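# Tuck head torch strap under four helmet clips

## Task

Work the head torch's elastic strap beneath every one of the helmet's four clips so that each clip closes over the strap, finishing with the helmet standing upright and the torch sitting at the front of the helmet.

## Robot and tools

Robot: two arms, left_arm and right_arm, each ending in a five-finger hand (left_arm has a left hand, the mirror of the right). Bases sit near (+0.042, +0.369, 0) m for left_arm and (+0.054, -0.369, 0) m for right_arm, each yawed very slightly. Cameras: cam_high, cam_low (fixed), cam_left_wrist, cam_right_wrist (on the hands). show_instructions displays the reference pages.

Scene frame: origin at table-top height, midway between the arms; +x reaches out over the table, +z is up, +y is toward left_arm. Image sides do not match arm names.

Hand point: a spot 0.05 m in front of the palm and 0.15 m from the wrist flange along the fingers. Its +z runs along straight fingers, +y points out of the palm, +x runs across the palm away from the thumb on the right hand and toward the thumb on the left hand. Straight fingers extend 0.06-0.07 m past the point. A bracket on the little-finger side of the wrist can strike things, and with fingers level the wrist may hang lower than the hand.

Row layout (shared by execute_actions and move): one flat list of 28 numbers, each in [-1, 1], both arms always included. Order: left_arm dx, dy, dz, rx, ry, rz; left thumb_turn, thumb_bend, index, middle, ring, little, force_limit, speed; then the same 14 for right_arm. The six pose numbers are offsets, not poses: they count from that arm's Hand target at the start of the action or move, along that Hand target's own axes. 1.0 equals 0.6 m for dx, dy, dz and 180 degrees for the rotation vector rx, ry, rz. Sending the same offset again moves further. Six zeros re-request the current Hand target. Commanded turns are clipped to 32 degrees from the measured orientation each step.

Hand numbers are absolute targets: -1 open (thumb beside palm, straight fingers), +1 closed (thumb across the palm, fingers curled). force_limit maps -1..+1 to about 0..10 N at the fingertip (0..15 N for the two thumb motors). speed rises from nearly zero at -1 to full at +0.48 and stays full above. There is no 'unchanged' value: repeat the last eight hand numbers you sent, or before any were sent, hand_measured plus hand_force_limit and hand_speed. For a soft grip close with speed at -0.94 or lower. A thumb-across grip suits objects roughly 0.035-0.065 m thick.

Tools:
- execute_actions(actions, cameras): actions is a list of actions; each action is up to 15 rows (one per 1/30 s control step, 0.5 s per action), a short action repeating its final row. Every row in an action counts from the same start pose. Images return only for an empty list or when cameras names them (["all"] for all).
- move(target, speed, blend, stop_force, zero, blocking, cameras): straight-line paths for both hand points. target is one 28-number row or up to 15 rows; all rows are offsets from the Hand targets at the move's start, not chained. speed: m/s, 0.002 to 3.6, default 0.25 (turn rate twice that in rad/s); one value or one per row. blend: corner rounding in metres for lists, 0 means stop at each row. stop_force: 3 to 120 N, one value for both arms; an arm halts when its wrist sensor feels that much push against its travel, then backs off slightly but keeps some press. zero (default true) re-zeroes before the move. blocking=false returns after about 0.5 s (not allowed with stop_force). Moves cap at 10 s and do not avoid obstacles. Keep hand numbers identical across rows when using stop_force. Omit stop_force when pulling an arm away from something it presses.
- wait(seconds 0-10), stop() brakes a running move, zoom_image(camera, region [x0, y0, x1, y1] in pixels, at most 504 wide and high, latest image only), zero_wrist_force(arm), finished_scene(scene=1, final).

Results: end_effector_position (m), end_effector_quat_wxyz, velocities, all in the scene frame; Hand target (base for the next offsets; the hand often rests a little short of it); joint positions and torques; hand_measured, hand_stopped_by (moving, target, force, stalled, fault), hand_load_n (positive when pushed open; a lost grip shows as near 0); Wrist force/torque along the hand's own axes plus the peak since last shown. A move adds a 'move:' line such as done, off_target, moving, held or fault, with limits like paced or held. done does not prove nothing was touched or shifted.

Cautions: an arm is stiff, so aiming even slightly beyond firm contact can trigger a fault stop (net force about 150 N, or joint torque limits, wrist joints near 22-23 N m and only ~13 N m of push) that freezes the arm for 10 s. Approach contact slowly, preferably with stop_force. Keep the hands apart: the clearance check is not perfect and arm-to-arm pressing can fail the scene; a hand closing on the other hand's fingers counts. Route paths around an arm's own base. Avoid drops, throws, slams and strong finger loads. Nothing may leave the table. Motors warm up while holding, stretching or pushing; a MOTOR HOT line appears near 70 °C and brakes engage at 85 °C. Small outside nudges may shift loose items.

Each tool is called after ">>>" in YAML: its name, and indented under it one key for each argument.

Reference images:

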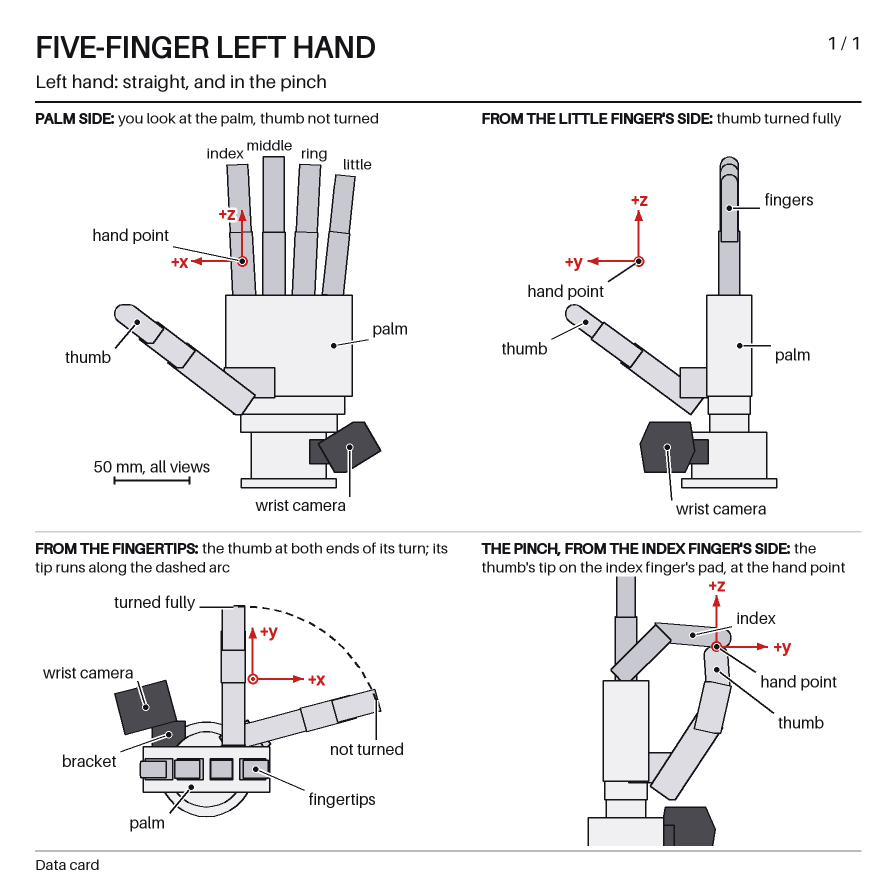

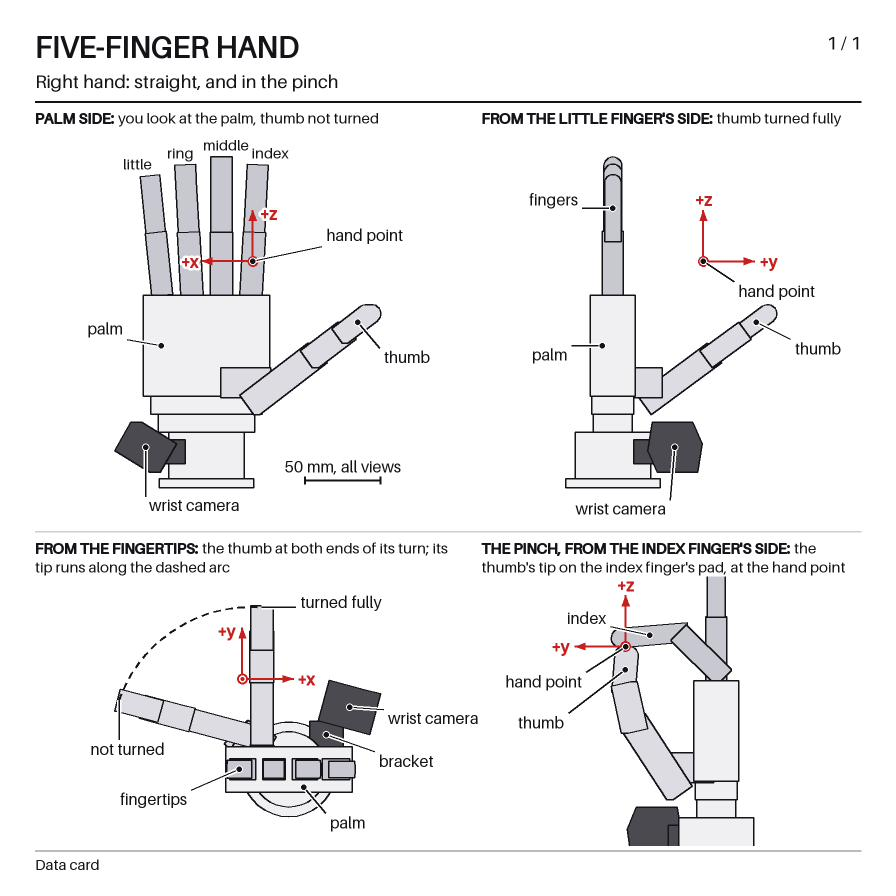

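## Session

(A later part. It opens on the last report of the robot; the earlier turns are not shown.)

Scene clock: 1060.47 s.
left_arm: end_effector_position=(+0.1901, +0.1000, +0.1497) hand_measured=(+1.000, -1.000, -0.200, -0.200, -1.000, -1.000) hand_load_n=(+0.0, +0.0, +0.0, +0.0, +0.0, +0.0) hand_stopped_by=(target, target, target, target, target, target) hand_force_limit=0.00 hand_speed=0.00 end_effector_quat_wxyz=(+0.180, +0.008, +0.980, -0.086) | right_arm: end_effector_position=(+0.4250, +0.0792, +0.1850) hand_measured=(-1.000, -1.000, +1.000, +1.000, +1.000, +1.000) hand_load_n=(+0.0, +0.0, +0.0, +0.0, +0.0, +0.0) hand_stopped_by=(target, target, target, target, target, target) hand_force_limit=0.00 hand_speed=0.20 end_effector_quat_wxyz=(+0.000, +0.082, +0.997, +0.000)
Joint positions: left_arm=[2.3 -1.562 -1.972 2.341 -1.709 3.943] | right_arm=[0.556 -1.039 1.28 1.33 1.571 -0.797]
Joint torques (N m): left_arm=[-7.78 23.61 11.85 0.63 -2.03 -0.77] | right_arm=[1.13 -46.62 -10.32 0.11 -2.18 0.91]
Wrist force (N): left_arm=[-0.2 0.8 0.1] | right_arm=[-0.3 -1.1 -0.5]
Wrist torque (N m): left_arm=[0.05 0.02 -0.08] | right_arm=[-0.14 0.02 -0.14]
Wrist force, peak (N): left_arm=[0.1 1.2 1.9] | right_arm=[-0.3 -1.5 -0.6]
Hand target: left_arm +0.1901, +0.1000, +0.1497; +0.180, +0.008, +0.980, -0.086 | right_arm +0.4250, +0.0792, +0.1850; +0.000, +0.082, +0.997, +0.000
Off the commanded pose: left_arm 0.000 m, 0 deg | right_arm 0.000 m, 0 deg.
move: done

>>> move:
  target:
    - [-0.0313,-0.1388,-0.0178,0.056,-0.124,0.001,1,-1,-0.2,-0.2,-1,-1,0,0.0,0,0,0,0,0,0,-1,-1,1,1,1,1,0,0.2]
    - [-0.1282,-0.2328,0.0545,0.1112,-0.2477,0.0017,1,-1,-0.2,-0.2,-1,-1,0,0.0,0,0,0,0,0,0,-1,-1,1,1,1,1,0,0.2]
  speed: 0.2
  blend: [0.03,0]
  cameras: ["cam_high","cam_left_wrist"]

Scene clock: 1067.80 s.
left_arm: end_effector_position=(+0.1937, +0.0697, +0.1613) hand_measured=(+1.000, -1.000, -0.200, -0.200, -1.000, -1.000) hand_load_n=(+0.5, +0.0, +0.0, +0.0, +0.0, +0.0) hand_stopped_by=(target, target, target, target, target, target) hand_force_limit=0.00 hand_speed=0.00 end_effector_quat_wxyz=(+0.251, +0.008, +0.961, -0.119) | right_arm: end_effector_position=(+0.4250, +0.0792, +0.1850) hand_measured=(-1.000, -1.000, +1.000, +1.000, +1.000, +1.000) hand_load_n=(+0.0, -0.5, +0.0, +0.0, +0.5, +0.0) hand_stopped_by=(target, target, target, target, target, target) hand_force_limit=0.00 hand_speed=0.20 end_effector_quat_wxyz=(+0.000, +0.082, +0.997, +0.000)
Joint positions: left_arm=[2.177 -1.55 -1.949 2.439 -1.822 3.86] | right_arm=[0.556 -1.039 1.28 1.33 1.571 -0.797]
Joint torques (N m): left_arm=[8.46 13.08 17.08 -4.47 1.18 1.69] | right_arm=[2.42 -46.21 -10.2 0.09 -2.24 0.94]
Wrist force (N): left_arm=[-0.5 0.5 0.2] | right_arm=[-0.2 -0.9 -0.6]
Wrist torque (N m): left_arm=[0.03 0.06 -0.05] | right_arm=[-0.10 0.01 -0.12]
Wrist force, peak (N): left_arm=[-0.2 1.6 0.5] | right_arm=[-0.2 -1.4 -0.7]
Hand target: left_arm +0.1937, +0.0697, +0.1613; +0.251, +0.008, +0.961, -0.119 (not the last commanded pose) | right_arm +0.4250, +0.0792, +0.1850; +0.000, +0.082, +0.997, +0.000
Off the commanded pose: left_arm 0.134 m, 40 deg | right_arm 0.000 m, 0 deg.
move: held (left_arm; a check stopped the path); path passed 0 of 2 targets; limits=held
pose unreachable (left arm): on one or more control steps of this call, first in action 0 (counted from 0), this arm could not follow its commanded pose, so it was not sent that pose on those steps. It may still have moved: this result reports where it is.
cause: moving toward the commanded pose would bring a part of the arm too close to another arm (a part of this arm just beyond joint 4 (wrist 1) and a part of the right arm just beyond its joint 2 (shoulder lift), at the place that arm is still heading or pushing toward).
camera_calibration:
cam_left_wrist: T_world_to_cam=[[-0.258525, -0.962464, 0.0826255, 0.106126], [-0.965789, 0.255713, -0.0431541, 0.179991], [0.0204058, -0.0909552, -0.995646, 0.278404], [0, 0, 0, 1]] pos_world=[0.195588, 0.0814383, 0.27619]
Images, in order (width x height): cam_high 896x504, cam_left_wrist 672x504.

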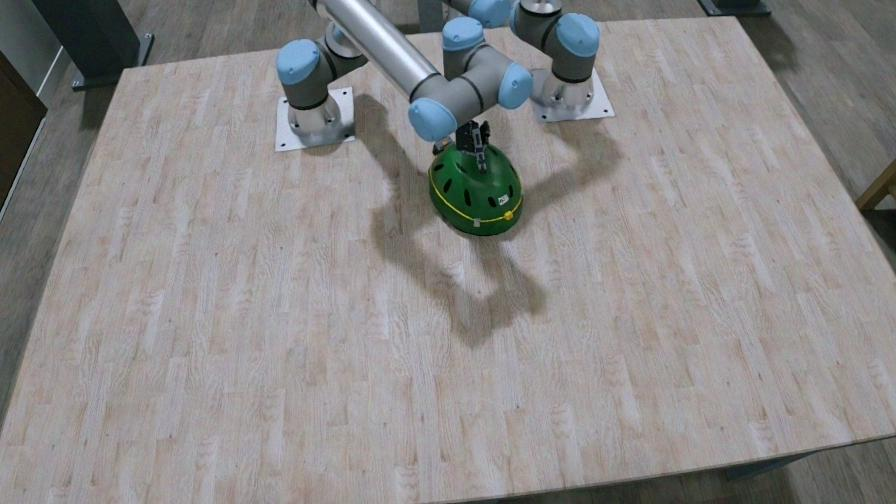

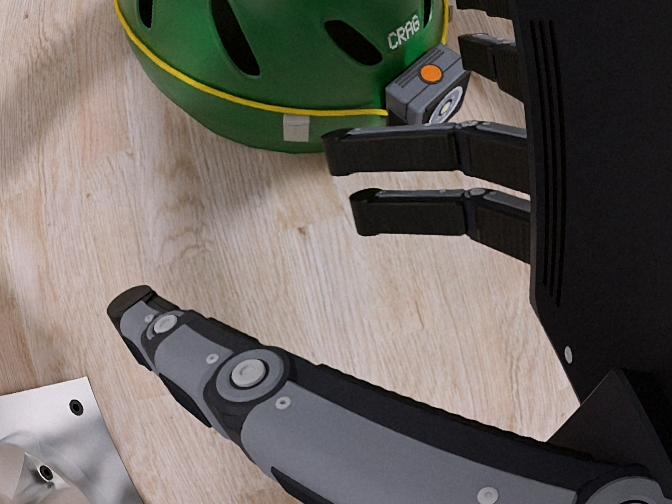

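>>> move:
  target:
    - [-0.0845,-0.01,0.0437,0.09,-0.2012,0.0017,1,-1,-0.2,-0.2,-1,-1,0,0.0,0,0,0,0,0,0,-1,-1,1,1,1,1,0,0.2]
    - [-0.1057,-0.175,0.0897,0.09,-0.2012,0.0017,1,-1,-0.2,-0.2,-1,-1,0,0.0,0,0,0,0,0,0,-1,-1,1,1,1,1,0,0.2]
  speed: 0.15
  cameras: ["cam_high","cam_left_wrist"]

Scene clock: 1092.63 s.
left_arm: end_effector_position=(+0.2670, -0.0420, +0.1701) hand_measured=(+1.000, -1.000, -0.200, -0.200, -1.000, -1.000) hand_load_n=(+0.5, +0.0, +0.0, +0.0, +0.0, +0.0) hand_stopped_by=(target, target, target, target, target, target) hand_force_limit=0.00 hand_speed=0.00 end_effector_quat_wxyz=(+0.533, +0.008, +0.809, -0.247) | right_arm: end_effector_position=(+0.4250, +0.0792, +0.1850) hand_measured=(-1.000, -1.000, +1.000, +1.000, +1.000, +1.000) hand_load_n=(+0.0, +0.0, +0.0, +0.0, +0.0, +0.0) hand_stopped_by=(target, target, target, target, target, target) hand_force_limit=0.00 hand_speed=0.20 end_effector_quat_wxyz=(+0.000, +0.082, +0.997, +0.000)
Joint positions: left_arm=[1.948 -1.637 -2.032 3.26 -2.249 4.023] | right_arm=[0.556 -1.039 1.28 1.33 1.571 -0.797]
Joint torques (N m): left_arm=[6.66 11.9 22.24 1.72 0.84 1.63] | right_arm=[4.63 -46.51 -10.28 0.32 -2.16 0.89]
Wrist force (N): left_arm=[-0.5 -0.1 1.9] | right_arm=[-0.3 -1.1 -0.8]
Wrist torque (N m): left_arm=[-0.16 -0.03 -0.02] | right_arm=[-0.13 0.03 -0.14]
Wrist force, peak (N): left_arm=[-0.5 -0.9 2.6] | right_arm=[-0.4 -1.4 -0.6]
Hand target: left_arm +0.2671, -0.0420, +0.1701; +0.533, +0.008, +0.809, -0.247 | right_arm +0.4250, +0.0792, +0.1850; +0.000, +0.082, +0.997, +0.000
Off the commanded pose: left_arm 0.000 m, 0 deg | right_arm 0.000 m, 0 deg.
move: done
camera_calibration:
cam_left_wrist: T_world_to_cam=[[-0.341762, -0.923702, 0.173127, 0.0254253], [-0.735633, 0.148299, -0.660947, 0.318843], [0.584844, -0.353244, -0.730189, 0.068639], [0, 0, 0, 1]] pos_world=[0.203098, 0.000447761, 0.256456]
Images, in order (width x height): cam_high 896x504, cam_left_wrist 672x504.

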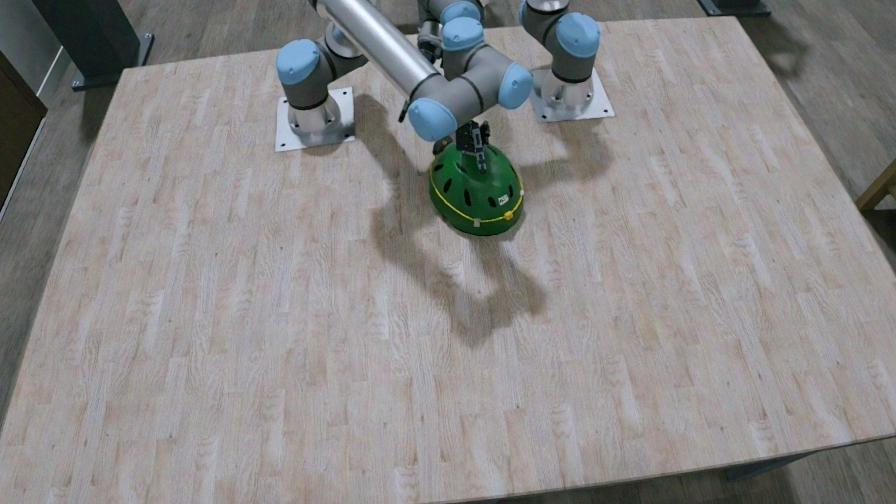

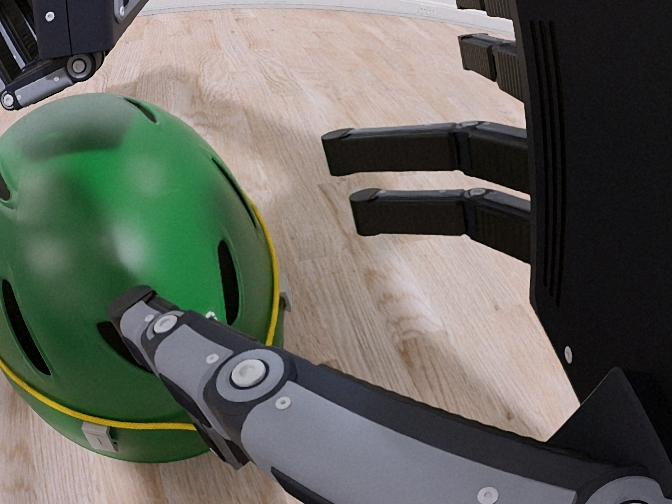

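>>> move:
  target: [0.0866,0.0391,0.0311,0,0,0,1,-1,-0.2,-0.2,-1,-1,0,0.0,0,0,0,0,0,0,-1,-1,1,1,1,1,0,0.2]
  speed: 0.1
  cameras: ["cam_left_wrist"]

>>> move:
  target: [0,0,0,0,0,0,1,-1,-0.2,-0.2,-1,-1,0,0.0,0,0,0.1,0,0,0,-1,-1,1,1,1,1,0,0.2]
  speed: 0.02
  stop_force: 20
  cameras: ["cam_low"]

Scene clock: 1102.20 s.
left_arm: end_effector_position=(+0.2671, -0.0420, +0.1100) hand_measured=(+1.000, -1.000, -0.200, -0.200, -1.000, -1.000) hand_load_n=(+0.5, +0.0, +0.0, +0.0, +0.0, +0.0) hand_stopped_by=(target, target, target, target, target, target) hand_force_limit=0.00 hand_speed=0.00 end_effector_quat_wxyz=(+0.533, +0.008, +0.809, -0.247) | right_arm: end_effector_position=(+0.4250, +0.0792, +0.1850) hand_measured=(-1.000, -1.000, +1.000, +1.000, +1.000, +1.000) hand_load_n=(+0.0, +0.0, +0.0, +0.0, +0.5, +0.0) hand_stopped_by=(target, target, target, target, target, target) hand_force_limit=0.00 hand_speed=0.20 end_effector_quat_wxyz=(+0.000, +0.082, +0.997, +0.000)
Joint positions: left_arm=[1.948 -1.73 -2.112 3.433 -2.248 4.023] | right_arm=[0.556 -1.039 1.28 1.33 1.571 -0.797]
Joint torques (N m): left_arm=[7.48 23.34 28.73 1.15 0.86 1.41] | right_arm=[4.68 -46.23 -10.08 0.33 -2.38 0.98]
Wrist force (N): left_arm=[-0.5 0.4 1.8] | right_arm=[-0.1 -0.8 -0.5]
Wrist torque (N m): left_arm=[-0.09 -0.01 -0.04] | right_arm=[-0.10 -0.01 -0.12]
Wrist force, peak (N): left_arm=[-1.6 -0.4 2.0] | right_arm=[-0.5 -1.2 -0.7]
Hand target: left_arm +0.2672, -0.0420, +0.1101; +0.533, +0.008, +0.809, -0.247 | right_arm +0.4250, +0.0792, +0.1850; +0.000, +0.082, +0.997, +0.000
Off the commanded pose: left_arm 0.000 m, 0 deg | right_arm 0.000 m, 0 deg.
move: done
camera_calibration:
cam_left_wrist: T_world_to_cam=[[-0.341612, -0.923806, 0.172871, 0.0358672], [-0.735722, 0.148401, -0.660826, 0.279254], [0.58482, -0.352931, -0.73036, 0.0248076], [0, 0, 0, 1]] pos_world=[0.203198, 0.000448035, 0.196456]
Images, in order (width x height): cam_left_wrist 672x504.

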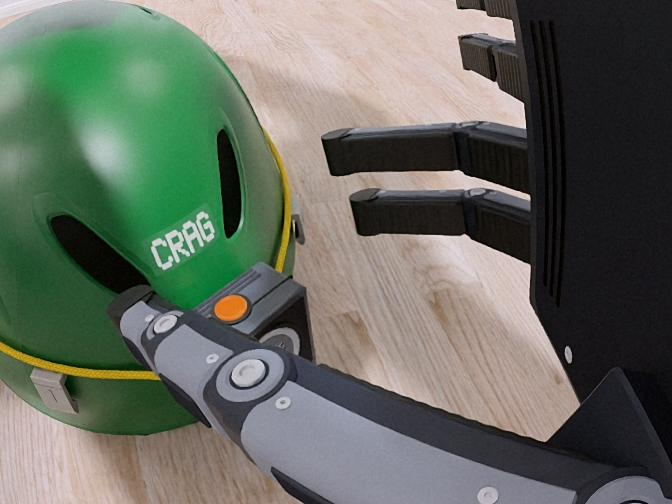

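Scene clock: 1104.70 s.
left_arm: end_effector_position=(+0.2672, -0.0420, +0.1101) hand_measured=(+1.000, -1.000, -0.200, -0.200, -1.000, -1.000) hand_load_n=(+0.0, +0.0, +0.0, +0.0, +0.0, +0.0) hand_stopped_by=(target, target, target, target, target, target) hand_force_limit=0.00 hand_speed=0.00 end_effector_quat_wxyz=(+0.533, +0.008, +0.809, -0.247) | right_arm: end_effector_position=(+0.4250, +0.0792, +0.1512) hand_measured=(-1.000, -1.000, +1.000, +1.000, +1.000, +1.000) hand_load_n=(+0.0, +0.0, +0.0, -5.0, -0.5, +0.0) hand_stopped_by=(target, target, target, target, target, target) hand_force_limit=0.00 hand_speed=0.20 end_effector_quat_wxyz=(+0.000, +0.082, +0.997, +0.000)
Joint positions: left_arm=[1.948 -1.73 -2.112 3.433 -2.248 4.023] | right_arm=[0.556 -1.017 1.334 1.254 1.571 -0.797]
Joint torques (N m): left_arm=[1.87 14.52 28.55 1.91 -1.28 -0.84] | right_arm=[-1.9 -36.5 -20.01 1.08 -1.62 -0.98]
Wrist force (N): left_arm=[-0.4 0.1 1.9] | right_arm=[0.4 -2.5 -21.7]
Wrist torque (N m): left_arm=[-0.14 -0.02 -0.02] | right_arm=[0.49 0.49 -0.12]
Wrist force, peak (N): left_arm=[-0.3 0.2 2.1] | right_arm=[-5.6 -0.5 -42.1]
Hand target: left_arm +0.2672, -0.0420, +0.1101; +0.533, +0.008, +0.809, -0.247 | right_arm +0.4250, +0.0792, +0.1512; +0.000, +0.082, +0.997, +0.000 (not the last commanded pose)
Off the commanded pose: left_arm 0.000 m, 0 deg | right_arm 0.026 m, 0 deg.
move: contact (right_arm)
Images, in order (width x height): cam_low 896x504.

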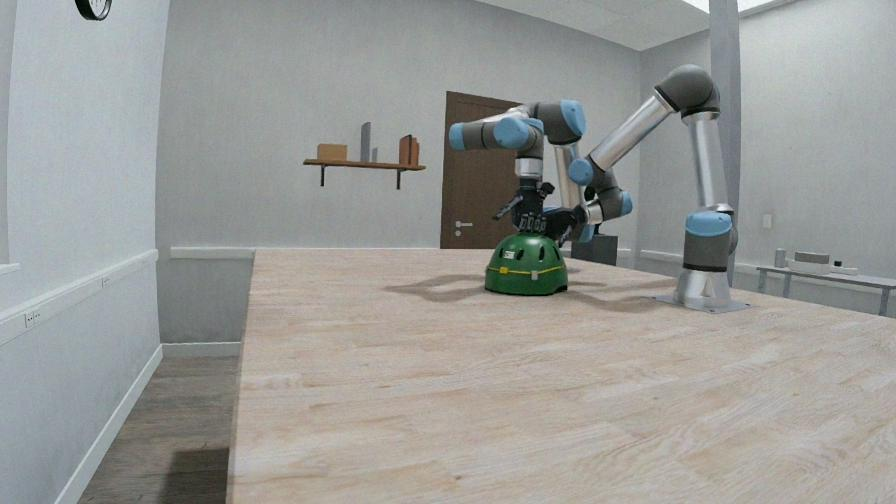

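>>> execute_actions:
  actions: []
  cameras: ["cam_left_wrist"]

>>> zoom_image:
  camera: "cam_left_wrist"
  region: [100, 240, 340, 400]

Scene clock: 1108.93 s.
left_arm: end_effector_position=(+0.2672, -0.0420, +0.1101) hand_measured=(+1.000, -1.000, -0.200, -0.200, -1.000, -1.000) hand_load_n=(+0.0, +0.0, +0.0, +0.0, +0.0, +0.0) hand_stopped_by=(target, target, target, target, target, target) hand_force_limit=0.00 hand_speed=0.00 end_effector_quat_wxyz=(+0.533, +0.008, +0.809, -0.247) | right_arm: end_effector_position=(+0.4250, +0.0792, +0.1512) hand_measured=(-1.000, -1.000, +1.000, +1.000, +1.000, +1.000) hand_load_n=(+0.0, +0.0, +0.0, -5.0, -0.5, +0.0) hand_stopped_by=(target, target, target, target, target, target) hand_force_limit=0.00 hand_speed=0.20 end_effector_quat_wxyz=(+0.000, +0.082, +0.997, +0.000)
Joint positions: left_arm=[1.948 -1.73 -2.112 3.433 -2.248 4.023] | right_arm=[0.556 -1.017 1.334 1.254 1.571 -0.797]
Joint velocities: within noise
Joint torques (N m): left_arm=[-3.08 14.12 29.23 1.71 -1.6 -1.45] | right_arm=[-1.73 -36.67 -20.24 -1.25 -1.66 -0.99]
Wrist force (N): left_arm=[-0.5 0.1 1.6] | right_arm=[0.0 -2.8 -21.1]
Wrist torque (N m): left_arm=[-0.13 -0.01 -0.02] | right_arm=[0.43 0.55 -0.16]
Wrist force, peak (N): left_arm=[-0.3 0.2 2.2] | right_arm=[0.0 -3.0 -21.6]
Hand target: left_arm +0.2672, -0.0420, +0.1101; +0.533, +0.008, +0.809, -0.247 | right_arm +0.4250, +0.0792, +0.1512; +0.000, +0.082, +0.997, +0.000 (not the last commanded pose)
Off the commanded pose: left_arm 0.000 m, 0 deg | right_arm 0.026 m, 0 deg.
camera_calibration:
cam_left_wrist: T_world_to_cam=[[-0.34162, -0.923761, 0.173094, 0.0357666], [-0.73563, 0.148194, -0.660974, 0.279353], [0.584931, -0.353136, -0.730172, 0.0246544], [0, 0, 0, 1]] pos_world=[0.203298, 0.000347854, 0.196456]
Images, in order (width x height): cam_left_wrist 672x504.

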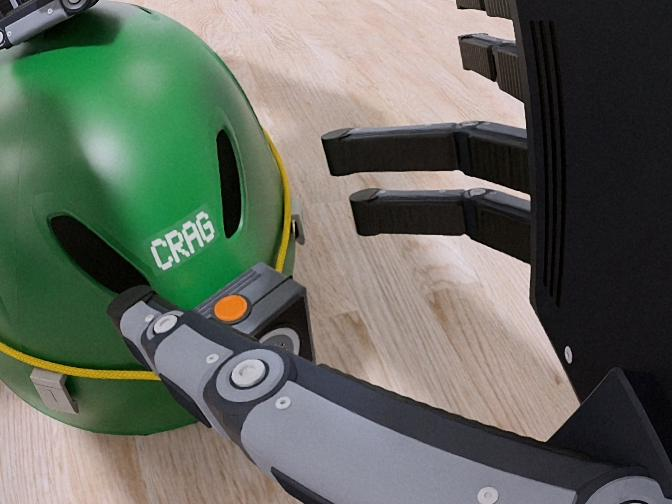

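Scaled by 2.100 from the camera's 672x504 image, which has a finer 960x720 frame.

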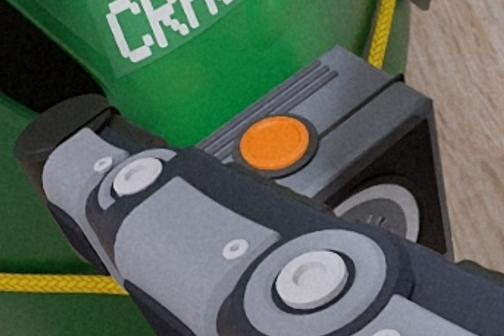

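>>> move:
  target: [0.0361,0.0228,-0.005,0,0,0,1,-1,-0.2,-0.2,-1,-1,0,0.0,0,0,0,0,0,0,-1,-1,1,1,1,1,0,0.2]
  speed: 0.05
  stop_force: 8
  cameras: ["cam_left_wrist"]

>>> zoom_image:
  camera: "cam_left_wrist"
  region: [80, 160, 400, 400]

Scene clock: 1131.73 s.
left_arm: end_effector_position=(+0.2590, -0.0342, +0.0869) hand_measured=(+1.000, -1.000, -0.200, -0.200, -1.000, -1.000) hand_load_n=(+0.0, +0.0, +0.0, +0.0, +0.0, +0.0) hand_stopped_by=(target, target, target, target, target, target) hand_force_limit=0.00 hand_speed=0.00 end_effector_quat_wxyz=(+0.533, +0.008, +0.809, -0.247) | right_arm: end_effector_position=(+0.4250, +0.0792, +0.1512) hand_measured=(-1.000, -1.000, +1.000, +1.000, +1.000, +1.000) hand_load_n=(+0.0, +0.0, +0.0, -5.0, +0.0, +0.0) hand_stopped_by=(target, target, target, target, target, target) hand_force_limit=0.00 hand_speed=0.20 end_effector_quat_wxyz=(+0.000, +0.082, +0.997, +0.000)
Joint positions: left_arm=[1.934 -1.757 -2.159 3.502 -2.261 4.016] | right_arm=[0.556 -1.017 1.334 1.254 1.571 -0.797]
Joint torques (N m): left_arm=[9.33 34.14 27.86 -0.21 1.04 1.75] | right_arm=[-1.96 -36.14 -20.03 -1.18 -1.65 -0.95]
Wrist force (N): left_arm=[-0.5 0.2 1.8] | right_arm=[-0.2 -2.8 -21.1]
Wrist torque (N m): left_arm=[-0.11 -0.02 -0.05] | right_arm=[0.43 0.57 -0.17]
Wrist force, peak (N): left_arm=[-1.0 -0.2 2.4] | right_arm=[0.2 -3.0 -21.5]
Hand target: left_arm +0.2590, -0.0342, +0.0869; +0.533, +0.008, +0.809, -0.247 | right_arm +0.4250, +0.0792, +0.1512; +0.000, +0.082, +0.997, +0.000
Off the commanded pose: left_arm 0.000 m, 0 deg | right_arm 0.000 m, 0 deg.
move: done
camera_calibration:
cam_left_wrist: T_world_to_cam=[[-0.34162, -0.923761, 0.173094, 0.0441864], [-0.73563, 0.148194, -0.660974, 0.25683], [0.584931, -0.353136, -0.730172, 0.0152653], [0, 0, 0, 1]] pos_world=[0.195098, 0.00814785, 0.173256]
Images, in order (width x height): cam_left_wrist 672x504.

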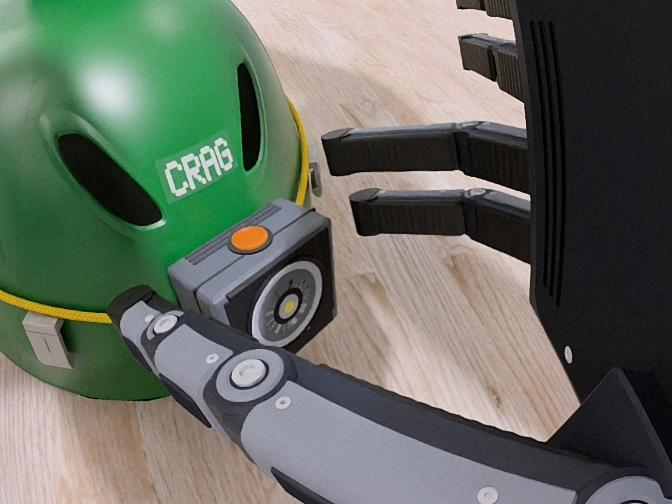

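Scaled by 1.575 from the camera's 672x504 image, which has a finer 960x720 frame.

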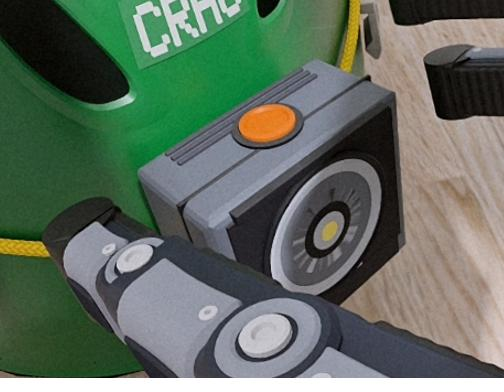

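>>> move:
  target: [0.0361,0.0163,0.013,0,0,0,1,-1,-0.2,-0.2,-1,-1,0,0.0,0,0,0,0,0,0,-1,-1,1,1,1,1,0,0.2]
  speed: 0.04
  stop_force: 6
  cameras: ["cam_left_wrist"]

>>> zoom_image:
  camera: "cam_left_wrist"
  region: [80, 120, 400, 360]

Scene clock: 1145.93 s.
left_arm: end_effector_position=(+0.2591, -0.0342, +0.0619) hand_measured=(+1.000, -1.000, -0.200, -0.200, -1.000, -1.000) hand_load_n=(+0.5, +0.0, +0.0, +0.0, +0.0, +0.0) hand_stopped_by=(target, target, target, target, target, target) hand_force_limit=0.00 hand_speed=0.00 end_effector_quat_wxyz=(+0.533, +0.008, +0.809, -0.247) | right_arm: end_effector_position=(+0.4250, +0.0792, +0.1512) hand_measured=(-1.000, -1.000, +1.000, +1.000, +1.000, +1.000) hand_load_n=(+0.0, -0.5, +0.0, -5.0, -0.5, +0.0) hand_stopped_by=(target, target, target, target, target, target) hand_force_limit=0.00 hand_speed=0.20 end_effector_quat_wxyz=(+0.000, +0.082, +0.997, +0.000)
Joint positions: left_arm=[1.935 -1.809 -2.183 3.578 -2.261 4.016] | right_arm=[0.556 -1.017 1.334 1.254 1.571 -0.797]
Joint torques (N m): left_arm=[6.87 34.51 25.82 -0.72 0.41 1.84] | right_arm=[-2.15 -36.33 -19.74 -1.23 -1.63 -1.01]
Wrist force (N): left_arm=[-0.7 0.0 1.8] | right_arm=[-0.1 -2.8 -21.3]
Wrist torque (N m): left_arm=[-0.15 0.01 -0.05] | right_arm=[0.44 0.55 -0.16]
Wrist force, peak (N): left_arm=[-0.8 0.3 2.1] | right_arm=[-0.1 -2.9 -21.4]
Hand target: left_arm +0.2591, -0.0342, +0.0619; +0.533, +0.008, +0.809, -0.247 | right_arm +0.4250, +0.0792, +0.1512; +0.000, +0.082, +0.997, +0.000
Off the commanded pose: left_arm 0.000 m, 0 deg | right_arm 0.000 m, 0 deg.
move: done
camera_calibration:
cam_left_wrist: T_world_to_cam=[[-0.34162, -0.923761, 0.173094, 0.0485479], [-0.73563, 0.148194, -0.660974, 0.240379], [0.584931, -0.353136, -0.730172, -0.00304746], [0, 0, 0, 1]] pos_world=[0.195198, 0.00814785, 0.148256]
Images, in order (width x height): cam_left_wrist 672x504.

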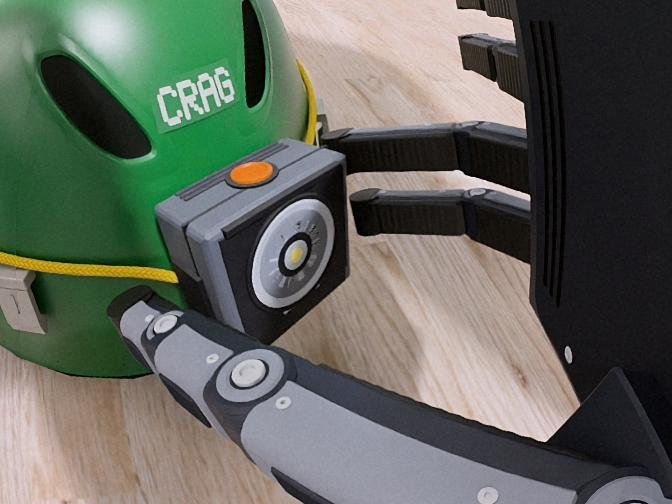

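Scaled by 1.575 from the camera's 672x504 image, which has a finer 960x720 frame.

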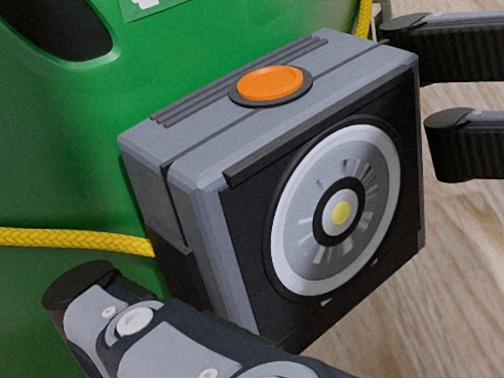

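>>> move:
  target: [0,-0.0124,0.0156,0,0,0,1,-1,-0.2,-0.2,-1,-1,0,0.0,0,0,0,0,0,0,-1,-1,1,1,1,1,0,0.2]
  speed: 0.02
  stop_force: 4
  cameras: ["cam_left_wrist"]

>>> zoom_image:
  camera: "cam_left_wrist"
  region: [80, 120, 400, 360]

Scene clock: 1155.33 s.
left_arm: end_effector_position=(+0.2651, -0.0446, +0.0619) hand_measured=(+1.000, -1.000, -0.200, -0.200, -1.000, -1.000) hand_load_n=(+0.0, +0.0, +0.0, +0.0, +0.0, +0.0) hand_stopped_by=(target, target, target, target, target, target) hand_force_limit=0.00 hand_speed=0.00 end_effector_quat_wxyz=(+0.533, +0.008, +0.809, -0.247) | right_arm: end_effector_position=(+0.4250, +0.0792, +0.1512) hand_measured=(-1.000, -1.000, +1.000, +1.000, +1.000, +1.000) hand_load_n=(+0.0, +0.0, +0.5, -4.5, +0.0, +0.0) hand_stopped_by=(target, target, target, target, target, target) hand_force_limit=0.00 hand_speed=0.20 end_effector_quat_wxyz=(+0.000, +0.082, +0.997, +0.000)
Joint positions: left_arm=[1.939 -1.83 -2.153 3.571 -2.257 4.019] | right_arm=[0.556 -1.017 1.334 1.254 1.571 -0.797]
Joint torques (N m): left_arm=[-5.13 36.81 -0.55 1.84 -2.02 -1.3] | right_arm=[-2.5 -36.33 -19.28 -1.15 -1.66 -0.93]
Wrist force (N): left_arm=[-0.8 0.2 1.6] | right_arm=[0.1 -2.6 -21.3]
Wrist torque (N m): left_arm=[-0.14 0.02 -0.06] | right_arm=[0.47 0.53 -0.14]
Wrist force, peak (N): left_arm=[-0.5 0.1 2.1] | right_arm=[0.0 -2.9 -21.5]
Hand target: left_arm +0.2650, -0.0446, +0.0619; +0.533, +0.008, +0.809, -0.247 | right_arm +0.4250, +0.0792, +0.1512; +0.000, +0.082, +0.997, +0.000
Off the commanded pose: left_arm 0.000 m, 0 deg | right_arm 0.000 m, 0 deg.
move: done
camera_calibration:
cam_left_wrist: T_world_to_cam=[[-0.34162, -0.923761, 0.173094, 0.0410829], [-0.73563, 0.148194, -0.660974, 0.246319], [0.584931, -0.353136, -0.730172, -0.0101943], [0, 0, 0, 1]] pos_world=[0.201198, -0.00215215, 0.148256]
Images, in order (width x height): cam_left_wrist 672x504.

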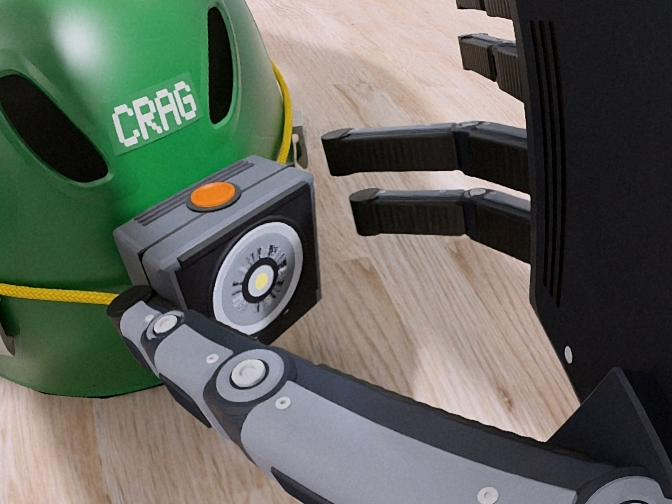

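Scaled by 1.575 from the camera's 672x504 image, which has a finer 960x720 frame.

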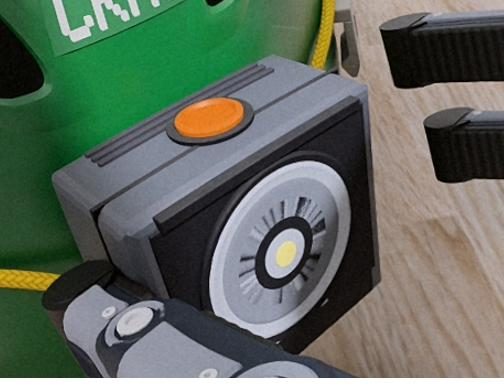

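>>> move:
  target: [0,0,0,0,0,0,1,-1,0.3,0.3,-1,-1,0.0,-0.85,0,0,0,0,0,0,-1,-1,1,1,1,1,0,0.2]
  cameras: ["cam_left_wrist"]

>>> zoom_image:
  camera: "cam_left_wrist"
  region: [80, 120, 400, 360]

Scene clock: 1160.37 s.
left_arm: end_effector_position=(+0.2650, -0.0446, +0.0619) hand_measured=(+1.000, -1.000, +0.172, +0.116, -1.000, -1.000) hand_load_n=(+0.0, +2.0, +8.0, +6.0, +0.0, +0.5) hand_stopped_by=(target, target, force, force, target, target) hand_force_limit=0.00 hand_speed=-0.85 end_effector_quat_wxyz=(+0.533, +0.008, +0.809, -0.247) | right_arm: end_effector_position=(+0.4250, +0.0792, +0.1512) hand_measured=(-1.000, -1.000, +1.000, +1.000, +1.000, +1.000) hand_load_n=(+0.0, +0.0, +0.0, -4.5, -0.5, +0.0) hand_stopped_by=(target, target, target, target, target, target) hand_force_limit=0.00 hand_speed=0.20 end_effector_quat_wxyz=(+0.000, +0.082, +0.997, +0.000)
Joint positions: left_arm=[1.939 -1.83 -2.153 3.571 -2.257 4.019] | right_arm=[0.556 -1.017 1.334 1.254 1.571 -0.797]
Joint torques (N m): left_arm=[-5.85 35.65 0.59 1.82 -1.58 -1.53] | right_arm=[-2.59 -36.46 -18.65 -1.16 -1.59 -0.92]
Wrist force (N): left_arm=[-1.1 0.4 2.2] | right_arm=[-0.1 -2.9 -21.2]
Wrist torque (N m): left_arm=[-0.13 0.02 -0.04] | right_arm=[0.42 0.56 -0.17]
Wrist force, peak (N): left_arm=[-1.2 0.7 2.2] | right_arm=[0.1 -3.0 -21.5]
Hand target: left_arm +0.2650, -0.0446, +0.0619; +0.533, +0.008, +0.809, -0.247 | right_arm +0.4250, +0.0792, +0.1512; +0.000, +0.082, +0.997, +0.000
Off the commanded pose: left_arm 0.000 m, 0 deg | right_arm 0.000 m, 0 deg.
move: done
camera_calibration:
cam_left_wrist: T_world_to_cam=[[-0.34162, -0.923761, 0.173094, 0.0410488], [-0.73563, 0.148194, -0.660974, 0.246246], [0.584931, -0.353136, -0.730172, -0.0101359], [0, 0, 0, 1]] pos_world=[0.201098, -0.00215215, 0.148256]
Images, in order (width x height): cam_left_wrist 672x504.

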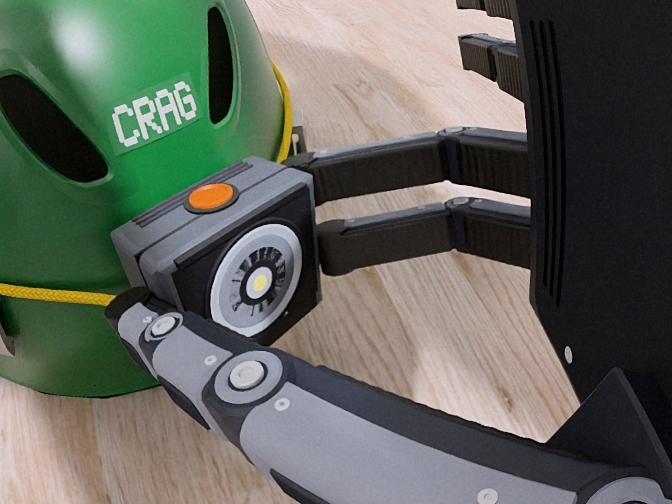

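Scaled by 1.575 from the camera's 672x504 image, which has a finer 960x720 frame.

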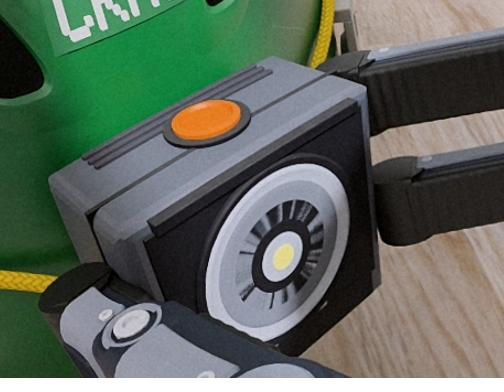

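>>> move:
  target: [-0.009,-0.0192,-0.0152,0,0,0,1,-1,0.5,0.45,-1,-1,0.5,-0.85,0,0,0,0,0,0,-1,-1,1,1,1,1,0,0.2]
  speed: 0.03
  cameras: ["cam_left_wrist","cam_high"]

>>> zoom_image:
  camera: "cam_left_wrist"
  region: [0, 120, 400, 400]

Scene clock: 1177.70 s.
left_arm: end_effector_position=(+0.2564, -0.0498, +0.0741) hand_measured=(+1.000, -1.000, +0.172, +0.126, -1.000, -1.000) hand_load_n=(+1.5, +3.0, +7.0, +11.5, +0.0, +0.0) hand_stopped_by=(target, target, force, force, target, target) hand_force_limit=0.50 hand_speed=-0.85 end_effector_quat_wxyz=(+0.533, +0.008, +0.809, -0.247) end_effector_velocity=(+0.001, -0.001, +0.000) end_effector_angular_velocity=(-0.002, -0.002, -0.001) | right_arm: end_effector_position=(+0.4250, +0.0792, +0.1512) hand_measured=(-1.000, -1.000, +1.000, +1.000, +1.000, +1.000) hand_load_n=(-0.5, +0.0, +0.0, -5.0, +0.0, +0.0) hand_stopped_by=(target, target, target, target, target, target) hand_force_limit=0.00 hand_speed=0.20 end_effector_quat_wxyz=(+0.000, +0.082, +0.997, +0.000)
Joint positions: left_arm=[1.909 -1.818 -2.126 3.522 -2.284 4.003] | right_arm=[0.556 -1.017 1.334 1.254 1.571 -0.797]
Joint velocities: left_arm=[0.002 0 -0.001 0.005 0.003 0.003] | right_arm=[within noise]
Joint torques (N m): left_arm=[8.53 16.75 -0.48 1.81 1.42 1.67] | right_arm=[-2.03 -36.55 -19.14 -1.28 -1.5 -0.84]
Wrist force (N): left_arm=[-1.5 1.7 2.8] | right_arm=[0.0 -2.8 -20.9]
Wrist torque (N m): left_arm=[-0.09 0.02 -0.04] | right_arm=[0.42 0.54 -0.16]
Wrist force, peak (N): left_arm=[-1.6 1.7 2.9] | right_arm=[0.0 -2.7 -21.5]
Hand target: left_arm +0.2564, -0.0496, +0.0739; +0.533, +0.008, +0.809, -0.247 | right_arm +0.4250, +0.0792, +0.1512; +0.000, +0.082, +0.997, +0.000
Off the commanded pose: left_arm 0.000 m, 0 deg | right_arm 0.000 m, 0 deg.
move: done
camera_calibration:
cam_left_wrist: T_world_to_cam=[[-0.34165, -0.923642, 0.173666, 0.0310759], [-0.735543, 0.147758, -0.661168, 0.248691], [0.585023, -0.353627, -0.72986, 0.00195306], [0, 0, 0, 1]] pos_world=[0.192398, -0.00735258, 0.160456]
Images, in order (width x height): cam_high 896x504, cam_left_wrist 672x504.

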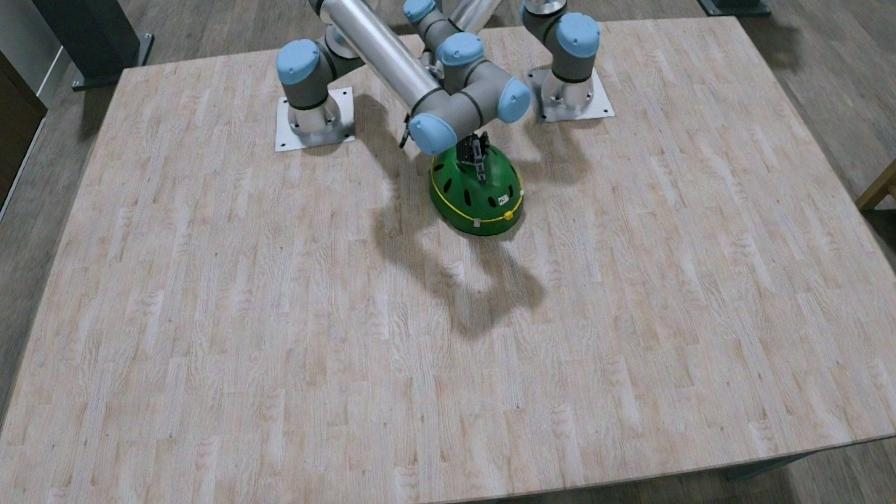

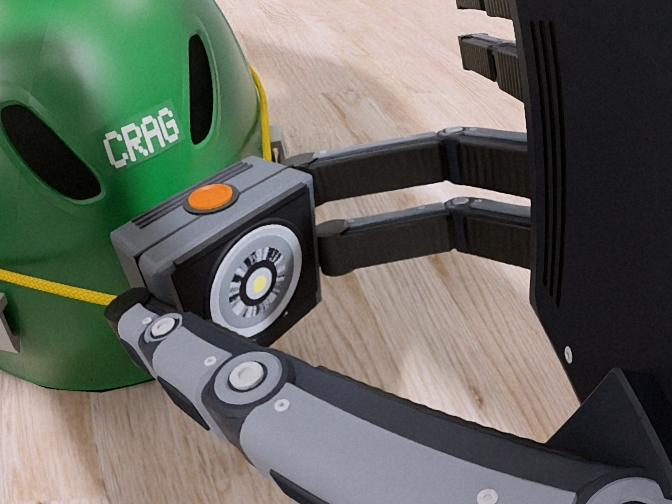

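Scaled by 1.260 from the camera's 672x504 image, which has a finer 960x720 frame.

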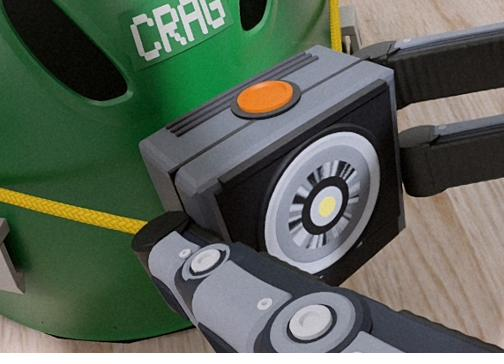

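>>> move:
  target: [0.01,-0.0447,0.0283,0,0,0,1,-1,0.5,0.45,-1,-1,0.5,-0.85,0,0,0,0,0,0,-1,-1,1,1,1,1,0,0.2]
  speed: 0.04
  cameras: ["cam_left_wrist"]

>>> zoom_image:
  camera: "cam_left_wrist"
  region: [0, 120, 400, 400]

Scene clock: 1182.03 s.
left_arm: end_effector_position=(+0.2609, -0.0816, +0.0739) hand_measured=(+1.000, -1.000, +0.172, +0.126, -1.000, -1.000) hand_load_n=(+0.5, +3.0, +6.5, +10.5, +0.0, +0.0) hand_stopped_by=(target, target, force, force, target, target) hand_force_limit=0.50 hand_speed=-0.85 end_effector_quat_wxyz=(+0.533, +0.008, +0.809, -0.247) end_effector_velocity=(+0.000, +0.002, +0.000) end_effector_angular_velocity=(-0.002, +0.000, +0.002) | right_arm: end_effector_position=(+0.4250, +0.0792, +0.1512) hand_measured=(-1.000, -1.000, +1.000, +1.000, +1.000, +1.000) hand_load_n=(+0.0, +0.0, +0.0, -5.0, -0.5, +0.0) hand_stopped_by=(target, target, target, target, target, target) hand_force_limit=0.00 hand_speed=0.20 end_effector_quat_wxyz=(+0.000, +0.082, +0.997, +0.000)
Joint positions: left_arm=[1.89 -1.885 -2.032 3.487 -2.302 3.992] | right_arm=[0.556 -1.017 1.334 1.254 1.571 -0.797]
Joint velocities: left_arm=[0.002 0.003 -0.005 0.002 0 -0.001] | right_arm=[within noise]
Joint torques (N m): left_arm=[4.65 39.41 1.24 2.99 1.74 -0.19] | right_arm=[-2.07 -36.1 -18.37 -1.17 -1.57 -0.9]
Wrist force (N): left_arm=[-2.1 4.1 1.9] | right_arm=[0.0 -2.9 -21.2]
Wrist torque (N m): left_arm=[-0.04 0.01 -0.04] | right_arm=[0.42 0.55 -0.16]
Wrist force, peak (N): left_arm=[-2.1 4.1 1.9] | right_arm=[0.0 -2.9 -21.4]
Hand target: left_arm +0.2609, -0.0816, +0.0739; +0.533, +0.008, +0.809, -0.247 | right_arm +0.4250, +0.0792, +0.1512; +0.000, +0.082, +0.997, +0.000
Off the commanded pose: left_arm 0.000 m, 0 deg | right_arm 0.000 m, 0 deg.
move: done
camera_calibration:
cam_left_wrist: T_world_to_cam=[[-0.3416, -0.923791, 0.172975, 0.00331344], [-0.735657, 0.148277, -0.660926, 0.25666], [0.584909, -0.353023, -0.730244, -0.0120564], [0, 0, 0, 1]] pos_world=[0.196998, -0.039252, 0.160256]
Images, in order (width x height): cam_left_wrist 672x504.

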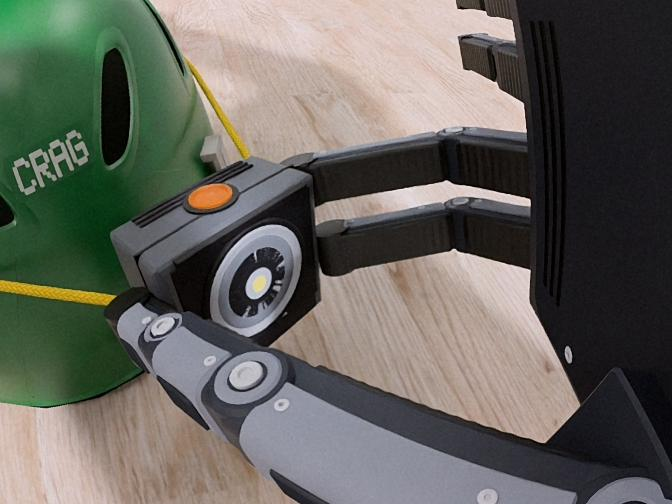

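Scaled by 1.260 from the camera's 672x504 image, which has a finer 960x720 frame.

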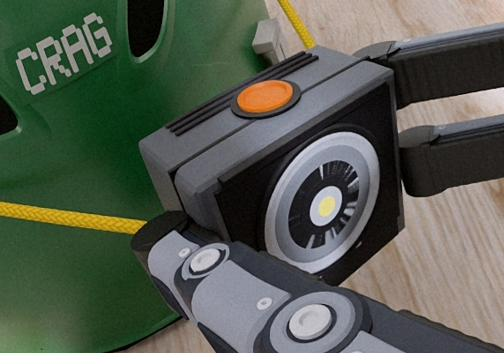

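>>> zoom_image:
  camera: "cam_left_wrist"
  region: [150, 40, 290, 190]

Scaled by 3.360 from the camera's 672x504 image, which has a finer 960x720 frame.

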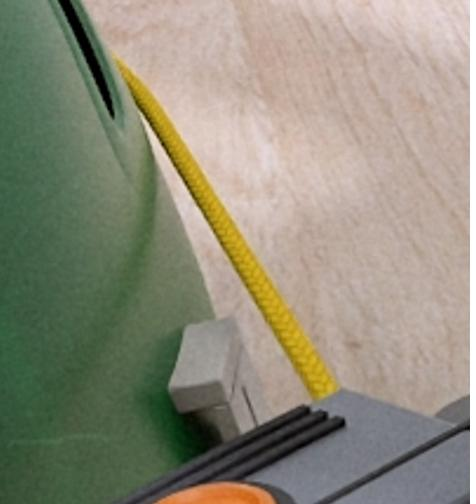

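>>> move:
  target: [0.0577,0.0261,0.0208,0,0,0,1,-1,0.5,0.45,-1,-1,0.5,-0.85,0,0,0,0,0,0,-1,-1,1,1,1,1,0,0.2]
  speed: 0.04
  stop_force: 15
  cameras: ["cam_left_wrist"]

>>> zoom_image:
  camera: "cam_left_wrist"
  region: [100, 0, 340, 190]

Scene clock: 1193.73 s.
left_arm: end_effector_position=(+0.2611, -0.0816, +0.0339) hand_measured=(+1.000, -1.000, +0.172, +0.126, -1.000, -1.000) hand_load_n=(-1.5, +2.5, +5.5, +11.5, +0.0, +0.0) hand_stopped_by=(target, target, force, force, target, target) hand_force_limit=0.50 hand_speed=-0.85 end_effector_quat_wxyz=(+0.533, +0.008, +0.809, -0.247) | right_arm: end_effector_position=(+0.4250, +0.0792, +0.1512) hand_measured=(-1.000, -1.000, +1.000, +1.000, +1.000, +1.000) hand_load_n=(+0.0, +0.0, +0.0, -5.0, -0.5, +0.0) hand_stopped_by=(target, target, target, target, target, target) hand_force_limit=0.00 hand_speed=0.20 end_effector_quat_wxyz=(+0.000, +0.082, +0.997, +0.000)
Joint positions: left_arm=[1.89 -1.963 -2.062 3.595 -2.302 3.992] | right_arm=[0.556 -1.017 1.334 1.254 1.571 -0.797]
Joint torques (N m): left_arm=[4.49 40.09 27.11 -2.15 2.37 0.65] | right_arm=[-2.48 -36.01 -18.26 -1.18 -1.44 -0.88]
Wrist force (N): left_arm=[-4.1 3.7 1.0] | right_arm=[-0.1 -2.9 -21.4]
Wrist torque (N m): left_arm=[-0.11 0.01 0.05] | right_arm=[0.42 0.57 -0.17]
Wrist force, peak (N): left_arm=[-4.4 3.8 1.1] | right_arm=[-0.1 -3.0 -21.5]
Hand target: left_arm +0.2611, -0.0816, +0.0339; +0.533, +0.008, +0.809, -0.247 | right_arm +0.4250, +0.0792, +0.1512; +0.000, +0.082, +0.997, +0.000
Off the commanded pose: left_arm 0.000 m, 0 deg | right_arm 0.000 m, 0 deg.
move: done
camera_calibration:
cam_left_wrist: T_world_to_cam=[[-0.34162, -0.923761, 0.173094, 0.0102916], [-0.73563, 0.148194, -0.660974, 0.230368], [0.584931, -0.353136, -0.730172, -0.0414008], [0, 0, 0, 1]] pos_world=[0.197198, -0.0392521, 0.120256]
Images, in order (width x height): cam_left_wrist 672x504.

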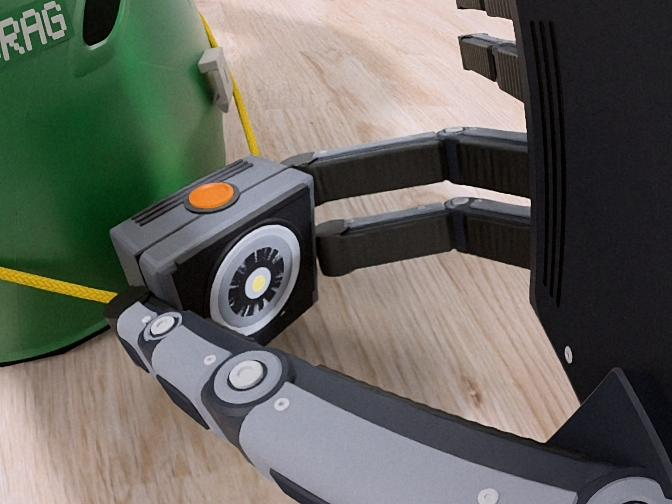

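Scaled by 2.100 from the camera's 672x504 image, which has a finer 960x720 frame.

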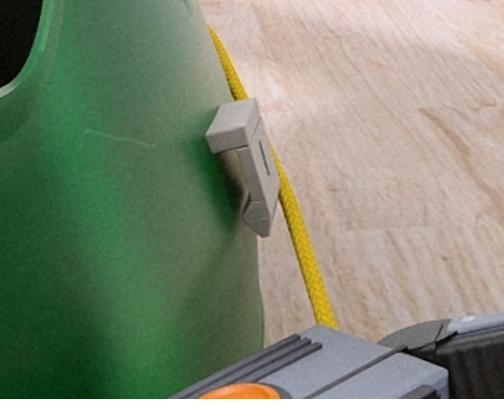

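>>> zoom_image:
  camera: "cam_left_wrist"
  region: [190, 0, 270, 80]

>>> zoom_image:
  camera: "cam_left_wrist"
  region: [190, 60, 280, 170]

Scaled by 6.300 from the camera's 672x504 image, which has a finer 960x720 frame.

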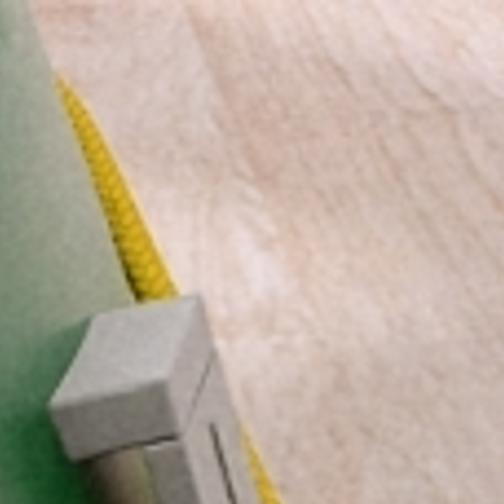

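Scaled by 4.582 from the camera's 672x504 image, which has a finer 960x720 frame.

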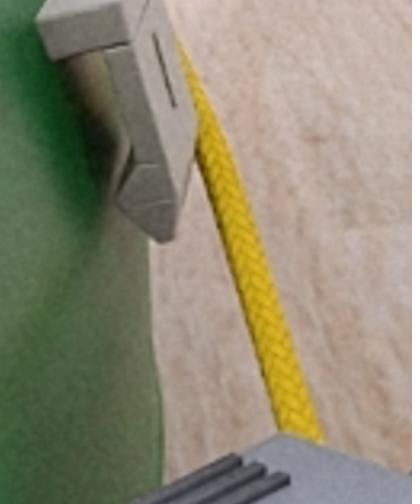

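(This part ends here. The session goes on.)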